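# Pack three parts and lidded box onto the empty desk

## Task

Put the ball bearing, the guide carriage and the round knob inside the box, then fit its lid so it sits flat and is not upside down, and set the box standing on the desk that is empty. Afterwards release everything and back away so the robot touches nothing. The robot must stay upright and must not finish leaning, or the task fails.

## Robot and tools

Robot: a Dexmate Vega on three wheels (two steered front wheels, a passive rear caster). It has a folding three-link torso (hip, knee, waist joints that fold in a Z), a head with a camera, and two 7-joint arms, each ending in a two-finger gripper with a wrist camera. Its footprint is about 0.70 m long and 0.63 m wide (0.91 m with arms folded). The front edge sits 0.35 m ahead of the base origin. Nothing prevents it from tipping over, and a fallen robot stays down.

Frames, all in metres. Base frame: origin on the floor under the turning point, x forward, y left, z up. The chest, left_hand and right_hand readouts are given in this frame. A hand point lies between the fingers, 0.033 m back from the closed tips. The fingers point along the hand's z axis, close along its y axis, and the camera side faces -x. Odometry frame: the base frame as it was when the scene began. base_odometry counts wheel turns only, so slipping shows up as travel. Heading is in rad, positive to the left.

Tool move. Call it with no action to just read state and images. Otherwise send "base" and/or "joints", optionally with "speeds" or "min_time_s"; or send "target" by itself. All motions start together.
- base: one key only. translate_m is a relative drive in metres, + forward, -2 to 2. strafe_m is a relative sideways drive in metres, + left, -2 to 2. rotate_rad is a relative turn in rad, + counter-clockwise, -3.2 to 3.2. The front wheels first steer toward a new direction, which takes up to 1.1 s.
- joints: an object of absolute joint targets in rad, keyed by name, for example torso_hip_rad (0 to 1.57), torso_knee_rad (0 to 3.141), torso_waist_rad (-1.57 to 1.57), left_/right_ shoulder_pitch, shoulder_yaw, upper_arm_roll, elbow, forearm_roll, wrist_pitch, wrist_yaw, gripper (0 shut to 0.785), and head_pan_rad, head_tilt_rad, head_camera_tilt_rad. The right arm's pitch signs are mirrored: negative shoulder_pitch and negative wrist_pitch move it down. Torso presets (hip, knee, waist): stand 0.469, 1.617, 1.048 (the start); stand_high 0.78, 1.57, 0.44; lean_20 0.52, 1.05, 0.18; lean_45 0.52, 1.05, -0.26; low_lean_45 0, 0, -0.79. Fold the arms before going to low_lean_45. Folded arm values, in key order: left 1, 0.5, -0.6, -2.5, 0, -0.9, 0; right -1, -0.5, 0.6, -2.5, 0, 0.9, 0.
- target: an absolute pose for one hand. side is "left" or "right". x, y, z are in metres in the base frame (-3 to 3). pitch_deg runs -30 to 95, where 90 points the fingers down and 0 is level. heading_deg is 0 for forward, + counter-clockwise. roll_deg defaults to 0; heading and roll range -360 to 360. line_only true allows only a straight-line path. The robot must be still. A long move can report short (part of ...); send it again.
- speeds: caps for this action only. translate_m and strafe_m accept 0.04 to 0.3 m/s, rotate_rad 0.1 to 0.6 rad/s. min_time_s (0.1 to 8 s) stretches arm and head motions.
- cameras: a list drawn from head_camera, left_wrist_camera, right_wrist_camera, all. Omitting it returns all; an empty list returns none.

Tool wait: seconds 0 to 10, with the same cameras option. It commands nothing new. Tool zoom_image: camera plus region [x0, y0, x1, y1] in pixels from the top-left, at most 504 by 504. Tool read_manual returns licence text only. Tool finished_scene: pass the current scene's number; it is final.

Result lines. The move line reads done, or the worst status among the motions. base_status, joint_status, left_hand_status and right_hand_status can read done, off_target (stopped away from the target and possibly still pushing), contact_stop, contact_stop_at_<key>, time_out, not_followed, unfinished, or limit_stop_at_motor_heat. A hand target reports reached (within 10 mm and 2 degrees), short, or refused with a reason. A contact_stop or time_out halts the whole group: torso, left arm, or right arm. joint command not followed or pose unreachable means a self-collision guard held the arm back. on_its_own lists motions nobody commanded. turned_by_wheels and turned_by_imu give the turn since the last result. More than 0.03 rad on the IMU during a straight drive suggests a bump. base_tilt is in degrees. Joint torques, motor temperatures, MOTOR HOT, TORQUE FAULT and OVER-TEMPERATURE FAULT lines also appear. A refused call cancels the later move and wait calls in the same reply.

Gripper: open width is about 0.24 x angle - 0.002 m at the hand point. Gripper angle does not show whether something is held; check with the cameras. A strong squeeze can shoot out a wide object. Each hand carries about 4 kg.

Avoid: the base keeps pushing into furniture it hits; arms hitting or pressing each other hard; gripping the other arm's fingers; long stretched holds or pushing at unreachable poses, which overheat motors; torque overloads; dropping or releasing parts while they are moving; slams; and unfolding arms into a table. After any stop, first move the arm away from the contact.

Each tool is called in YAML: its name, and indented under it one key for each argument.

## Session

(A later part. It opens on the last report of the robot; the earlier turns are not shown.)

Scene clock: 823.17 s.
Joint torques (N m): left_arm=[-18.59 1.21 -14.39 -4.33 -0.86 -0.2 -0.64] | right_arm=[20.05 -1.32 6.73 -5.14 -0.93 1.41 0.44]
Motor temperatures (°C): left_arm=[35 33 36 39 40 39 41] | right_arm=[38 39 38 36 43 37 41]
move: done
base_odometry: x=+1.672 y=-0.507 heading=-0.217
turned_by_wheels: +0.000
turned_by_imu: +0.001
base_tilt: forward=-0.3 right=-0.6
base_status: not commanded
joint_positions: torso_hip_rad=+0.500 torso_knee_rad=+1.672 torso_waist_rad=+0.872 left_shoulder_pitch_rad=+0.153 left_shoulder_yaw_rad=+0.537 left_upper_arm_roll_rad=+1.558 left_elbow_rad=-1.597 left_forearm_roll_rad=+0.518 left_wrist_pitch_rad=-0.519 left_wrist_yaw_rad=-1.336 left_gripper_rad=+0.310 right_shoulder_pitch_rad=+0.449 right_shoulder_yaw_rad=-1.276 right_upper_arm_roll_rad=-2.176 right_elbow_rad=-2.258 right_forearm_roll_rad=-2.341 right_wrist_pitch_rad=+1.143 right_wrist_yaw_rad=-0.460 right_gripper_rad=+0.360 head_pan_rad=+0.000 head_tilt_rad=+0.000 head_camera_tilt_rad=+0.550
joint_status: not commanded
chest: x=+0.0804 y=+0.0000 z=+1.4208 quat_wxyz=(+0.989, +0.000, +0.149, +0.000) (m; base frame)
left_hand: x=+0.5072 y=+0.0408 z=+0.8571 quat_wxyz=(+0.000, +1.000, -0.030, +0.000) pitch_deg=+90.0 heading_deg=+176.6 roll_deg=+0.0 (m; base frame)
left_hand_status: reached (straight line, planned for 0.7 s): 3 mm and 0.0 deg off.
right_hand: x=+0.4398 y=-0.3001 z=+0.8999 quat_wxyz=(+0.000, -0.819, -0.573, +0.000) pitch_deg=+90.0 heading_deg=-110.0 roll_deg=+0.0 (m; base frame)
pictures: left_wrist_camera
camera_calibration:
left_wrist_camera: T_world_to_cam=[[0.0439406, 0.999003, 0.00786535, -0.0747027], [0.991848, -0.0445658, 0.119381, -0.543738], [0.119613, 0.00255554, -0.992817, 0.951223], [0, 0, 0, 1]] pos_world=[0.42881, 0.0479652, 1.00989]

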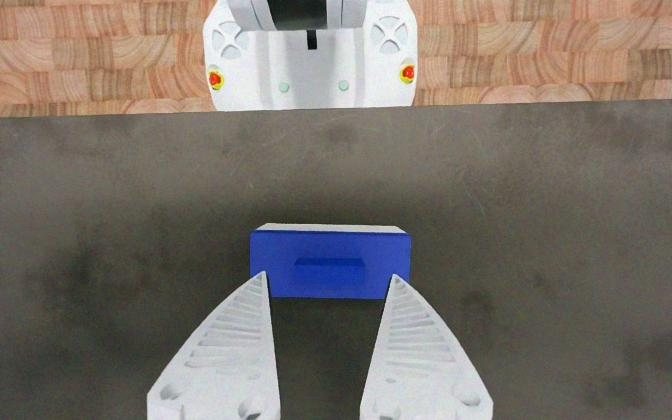

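zoom_image:
  camera: "left_wrist_camera"
  region: [380, 220, 420, 250]

zoom_image:
  camera: "left_wrist_camera"
  region: [242, 218, 282, 248]

move:
  target: {"side": "left", "x": 0.46, "y": 0.30, "z": 0.90, "pitch_deg": 90, "heading_deg": 176.6, "line_only": true}
  cameras: ["head_camera", "left_wrist_camera"]

zoom_image:
  camera: "head_camera"
  region: [385, 310, 475, 385]

zoom_image:
  camera: "left_wrist_camera"
  region: [0, 200, 200, 340]

Scaled by 12.600 from the camera's 672x420 image, which has a finer 960x600 frame.

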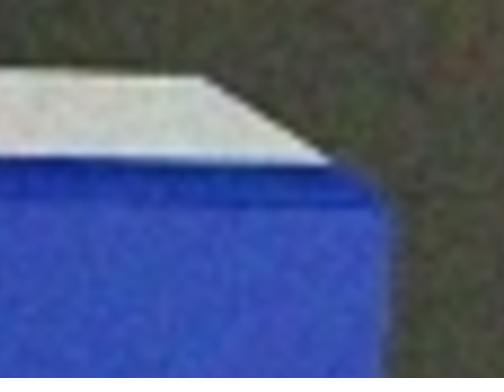

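Scaled by 12.600 from the camera's 672x420 image, which has a finer 960x600 frame.

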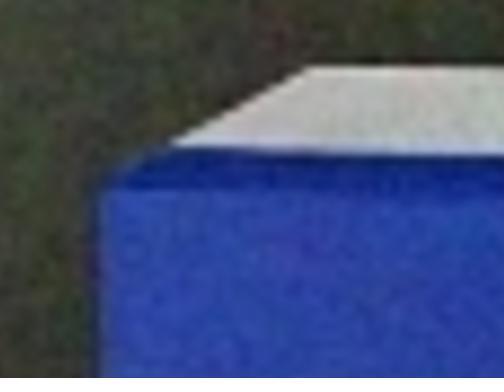

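Scene clock: 832.57 s.
Joint torques (N m): left_arm=[-14.51 6.62 -9.78 -2.68 -0.46 -0.24 -0.04] | right_arm=[18.44 -2.72 7.47 -5.65 -0.71 0.33 -0.19]
Motor temperatures (°C): left_arm=[36 33 36 39 40 39 41] | right_arm=[38 39 38 36 43 37 41]
move: done
base_odometry: x=+1.672 y=-0.507 heading=-0.217
turned_by_wheels: +0.000
turned_by_imu: +0.001
base_tilt: forward=-0.2 right=-0.8
base_status: not commanded
joint_positions: torso_hip_rad=+0.500 torso_knee_rad=+1.672 torso_waist_rad=+0.872 left_shoulder_pitch_rad=+0.126 left_shoulder_yaw_rad=+1.313 left_upper_arm_roll_rad=+1.500 left_elbow_rad=-1.943 left_forearm_roll_rad=+0.611 left_wrist_pitch_rad=-0.918 left_wrist_yaw_rad=-1.105 left_gripper_rad=+0.310 right_shoulder_pitch_rad=+0.449 right_shoulder_yaw_rad=-1.276 right_upper_arm_roll_rad=-2.176 right_elbow_rad=-2.258 right_forearm_roll_rad=-2.341 right_wrist_pitch_rad=+1.143 right_wrist_yaw_rad=-0.460 right_gripper_rad=+0.360 head_pan_rad=+0.000 head_tilt_rad=+0.000 head_camera_tilt_rad=+0.550
joint_status: not commanded
chest: x=+0.0805 y=+0.0000 z=+1.4208 quat_wxyz=(+0.989, +0.000, +0.150, +0.000) (m; base frame)
left_hand: x=+0.4606 y=+0.2979 z=+0.8993 quat_wxyz=(+0.000, +1.000, -0.030, +0.000) pitch_deg=+90.0 heading_deg=+176.6 roll_deg=+0.0 (m; base frame)
left_hand_status: reached (straight line, planned for 2.8 s): 2 mm and 0.0 deg off.
right_hand: x=+0.4398 y=-0.3001 z=+0.8999 quat_wxyz=(+0.000, -0.819, -0.573, +0.000) pitch_deg=+90.0 heading_deg=-110.0 roll_deg=+0.0 (m; base frame)
pictures: head_camera, left_wrist_camera
camera_calibration:
head_camera: T_world_to_cam=[[-0.0192083, -0.999013, 0.0400585, -0.0372983], [-0.753332, -0.0118813, -0.657533, 1.05234], [0.65736, -0.0428074, -0.75236, 1.06676], [0, 0, 0, 1]] pos_world=[0.0907966, 0.020907, 1.49603]
left_wrist_camera: T_world_to_cam=[[0.0440457, 0.998999, 0.00780696, -0.329899], [0.991758, -0.0446649, 0.120086, -0.491557], [0.120314, 0.00245335, -0.992733, 0.997635], [0, 0, 0, 1]] pos_world=[0.382006, 0.305166, 1.05199]

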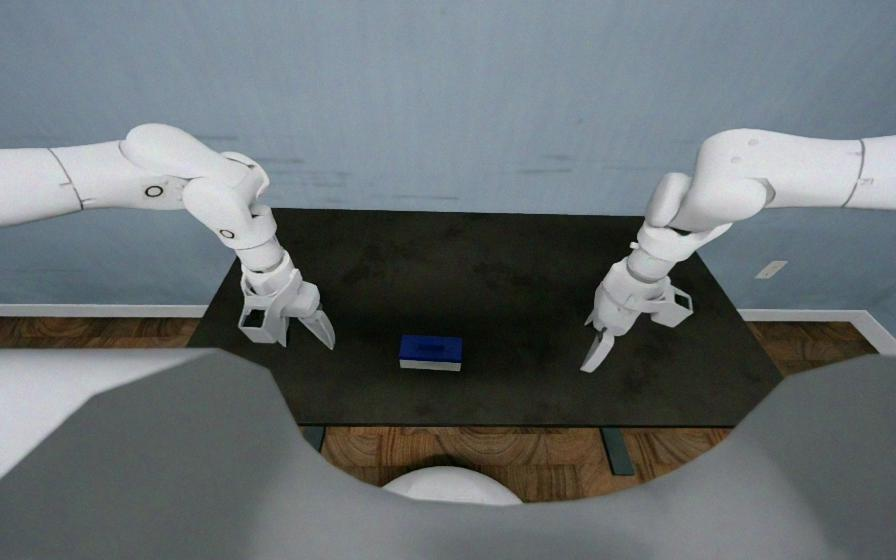

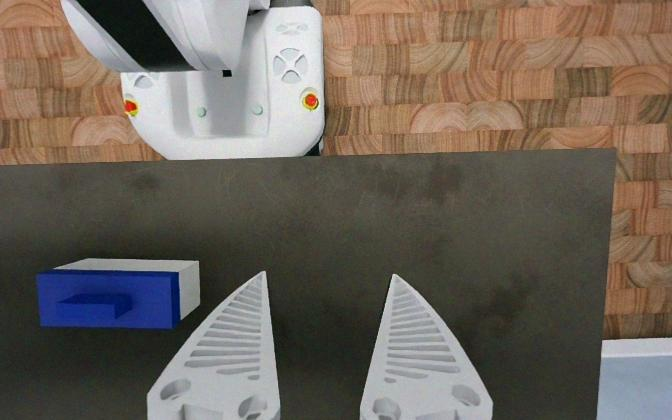

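Scaled by 5.600 from the camera's 896x560 image, which has a finer 960x600 frame.

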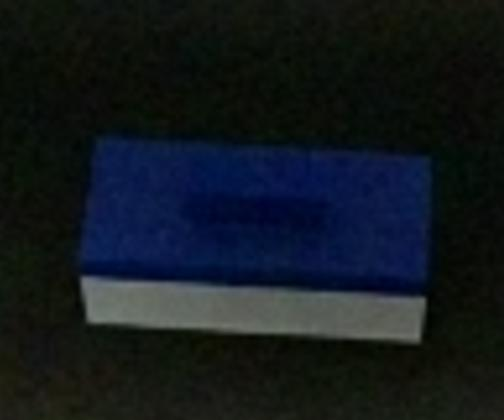

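Scaled by 2.520 from the camera's 672x420 image, which has a finer 960x600 frame.

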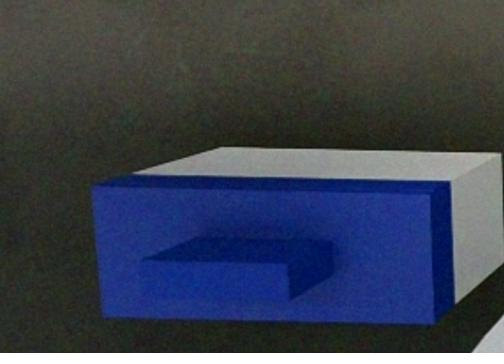

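zoom_image:
  camera: "left_wrist_camera"
  region: [130, 252, 210, 336]

zoom_image:
  camera: "left_wrist_camera"
  region: [30, 252, 110, 336]

Scaled by 6.000 from the camera's 672x420 image, which has a finer 960x600 frame.

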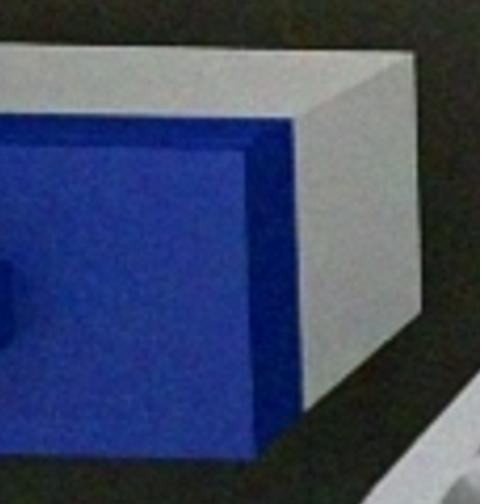

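Scaled by 6.000 from the camera's 672x420 image, which has a finer 960x600 frame.

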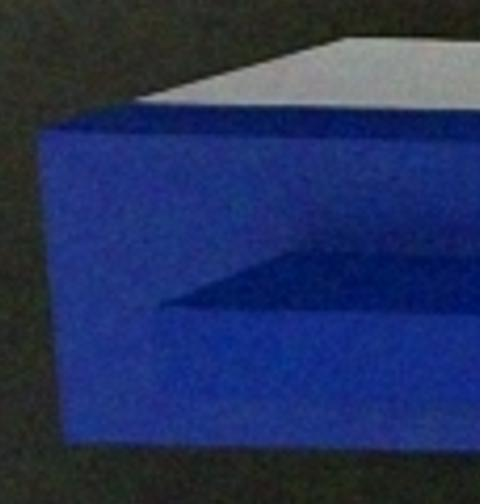

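zoom_image:
  camera: "left_wrist_camera"
  region: [32, 262, 72, 292]

zoom_image:
  camera: "left_wrist_camera"
  region: [150, 262, 190, 292]

zoom_image:
  camera: "left_wrist_camera"
  region: [90, 262, 130, 292]

zoom_image:
  camera: "left_wrist_camera"
  region: [150, 312, 190, 342]

Scaled by 12.600 from the camera's 672x420 image, which has a finer 960x600 frame.

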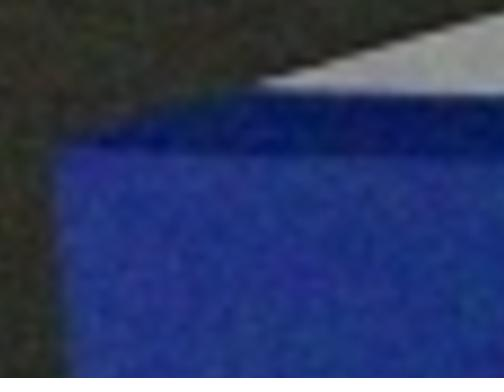

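Scaled by 12.600 from the camera's 672x420 image, which has a finer 960x600 frame.

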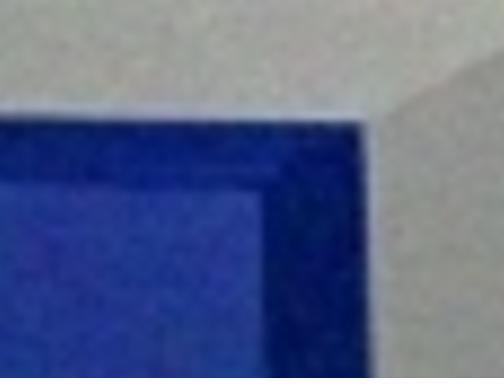

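Scaled by 12.600 from the camera's 672x420 image, which has a finer 960x600 frame.

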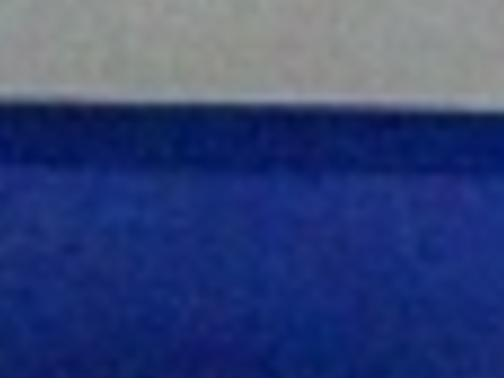

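Scaled by 12.600 from the camera's 672x420 image, which has a finer 960x600 frame.

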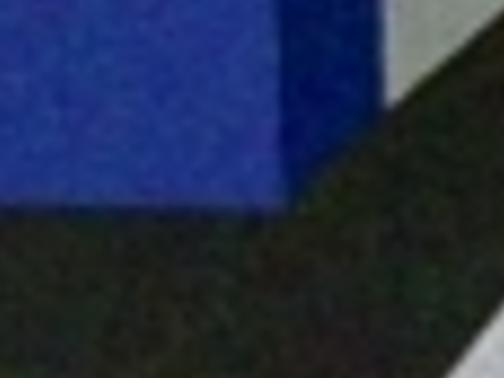

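move:
  base: {"translate_m": -0.45}
  speeds: {"translate_m": 0.25}
  cameras: ["head_camera"]

zoom_image:
  camera: "head_camera"
  region: [360, 150, 520, 270]

Scene clock: 847.03 s.
Joint torques (N m): left_arm=[-12.97 4.88 -12.51 -2.03 -0.55 -1.56 0.08] | right_arm=[20.14 -0.88 5.69 -4.65 -0.43 0.05 0.06]
Motor temperatures (°C): left_arm=[36 33 36 39 40 39 41] | right_arm=[38 39 38 36 43 37 41]
move: done
base_odometry: x=+1.232 y=-0.411 heading=-0.217
turned_by_wheels: +0.001
turned_by_imu: +0.002
base_tilt: forward=-0.2 right=-0.6
base_status: done
joint_positions: torso_hip_rad=+0.500 torso_knee_rad=+1.672 torso_waist_rad=+0.872 left_shoulder_pitch_rad=+0.125 left_shoulder_yaw_rad=+1.319 left_upper_arm_roll_rad=+1.500 left_elbow_rad=-1.944 left_forearm_roll_rad=+0.612 left_wrist_pitch_rad=-0.923 left_wrist_yaw_rad=-1.101 left_gripper_rad=+0.310 right_shoulder_pitch_rad=+0.449 right_shoulder_yaw_rad=-1.276 right_upper_arm_roll_rad=-2.176 right_elbow_rad=-2.258 right_forearm_roll_rad=-2.341 right_wrist_pitch_rad=+1.143 right_wrist_yaw_rad=-0.460 right_gripper_rad=+0.360 head_pan_rad=+0.000 head_tilt_rad=+0.000 head_camera_tilt_rad=+0.550
joint_status: not commanded
chest: x=+0.0805 y=+0.0000 z=+1.4208 quat_wxyz=(+0.989, +0.000, +0.150, +0.000) (m; base frame)
left_hand: x=+0.4598 y=+0.3000 z=+0.8998 quat_wxyz=(+0.000, +1.000, -0.030, +0.000) pitch_deg=+90.0 heading_deg=+176.6 roll_deg=+0.0 (m; base frame)
right_hand: x=+0.4399 y=-0.3001 z=+0.8999 quat_wxyz=(+0.000, -0.819, -0.574, +0.000) pitch_deg=+90.0 heading_deg=-110.0 roll_deg=+0.0 (m; base frame)
pictures: head_camera
camera_calibration:
head_camera: T_world_to_cam=[[-0.0192075, -0.999013, 0.0400606, -0.0372996], [-0.753382, -0.0118801, -0.657476, 1.05233], [0.657303, -0.0428094, -0.752409, 1.06677], [0, 0, 0, 1]] pos_world=[0.090896, 0.020907, 1.49603]

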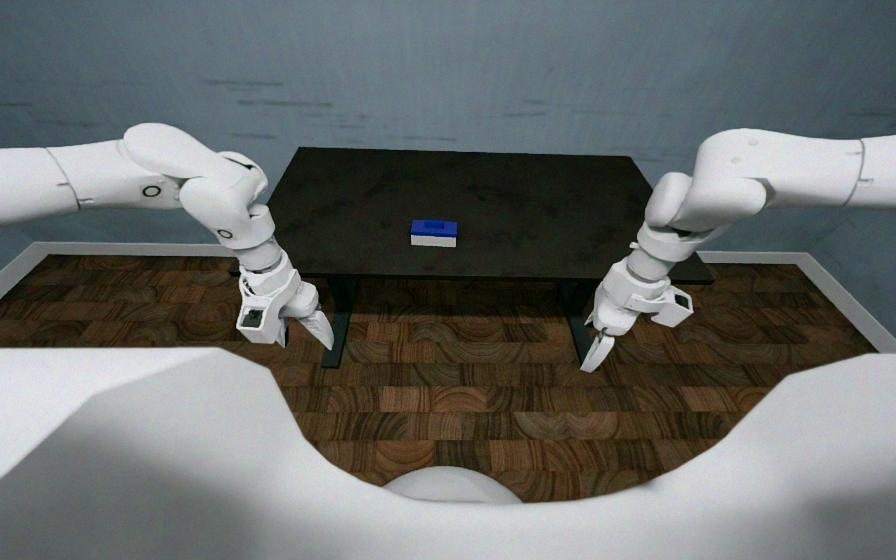

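Scaled by 3.150 from the camera's 896x560 image, which has a finer 960x600 frame.

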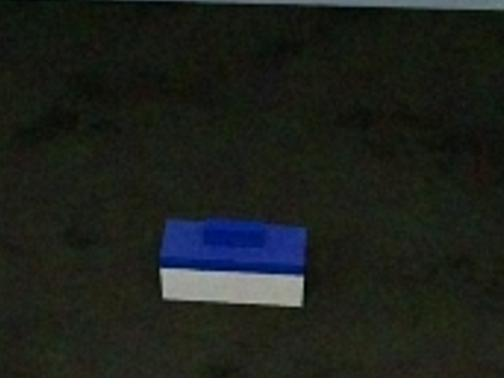

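zoom_image:
  camera: "head_camera"
  region: [404, 212, 464, 252]

Scaled by 8.400 from the camera's 896x560 image, which has a finer 960x600 frame.

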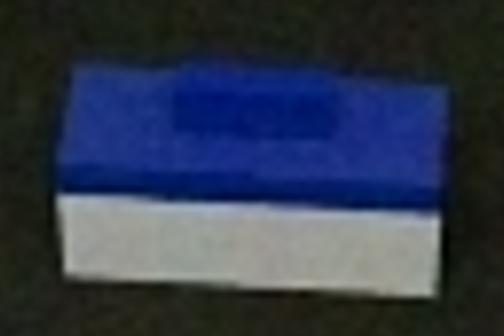

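finished_scene:
  scene: 2

The scene is finished: the task was done.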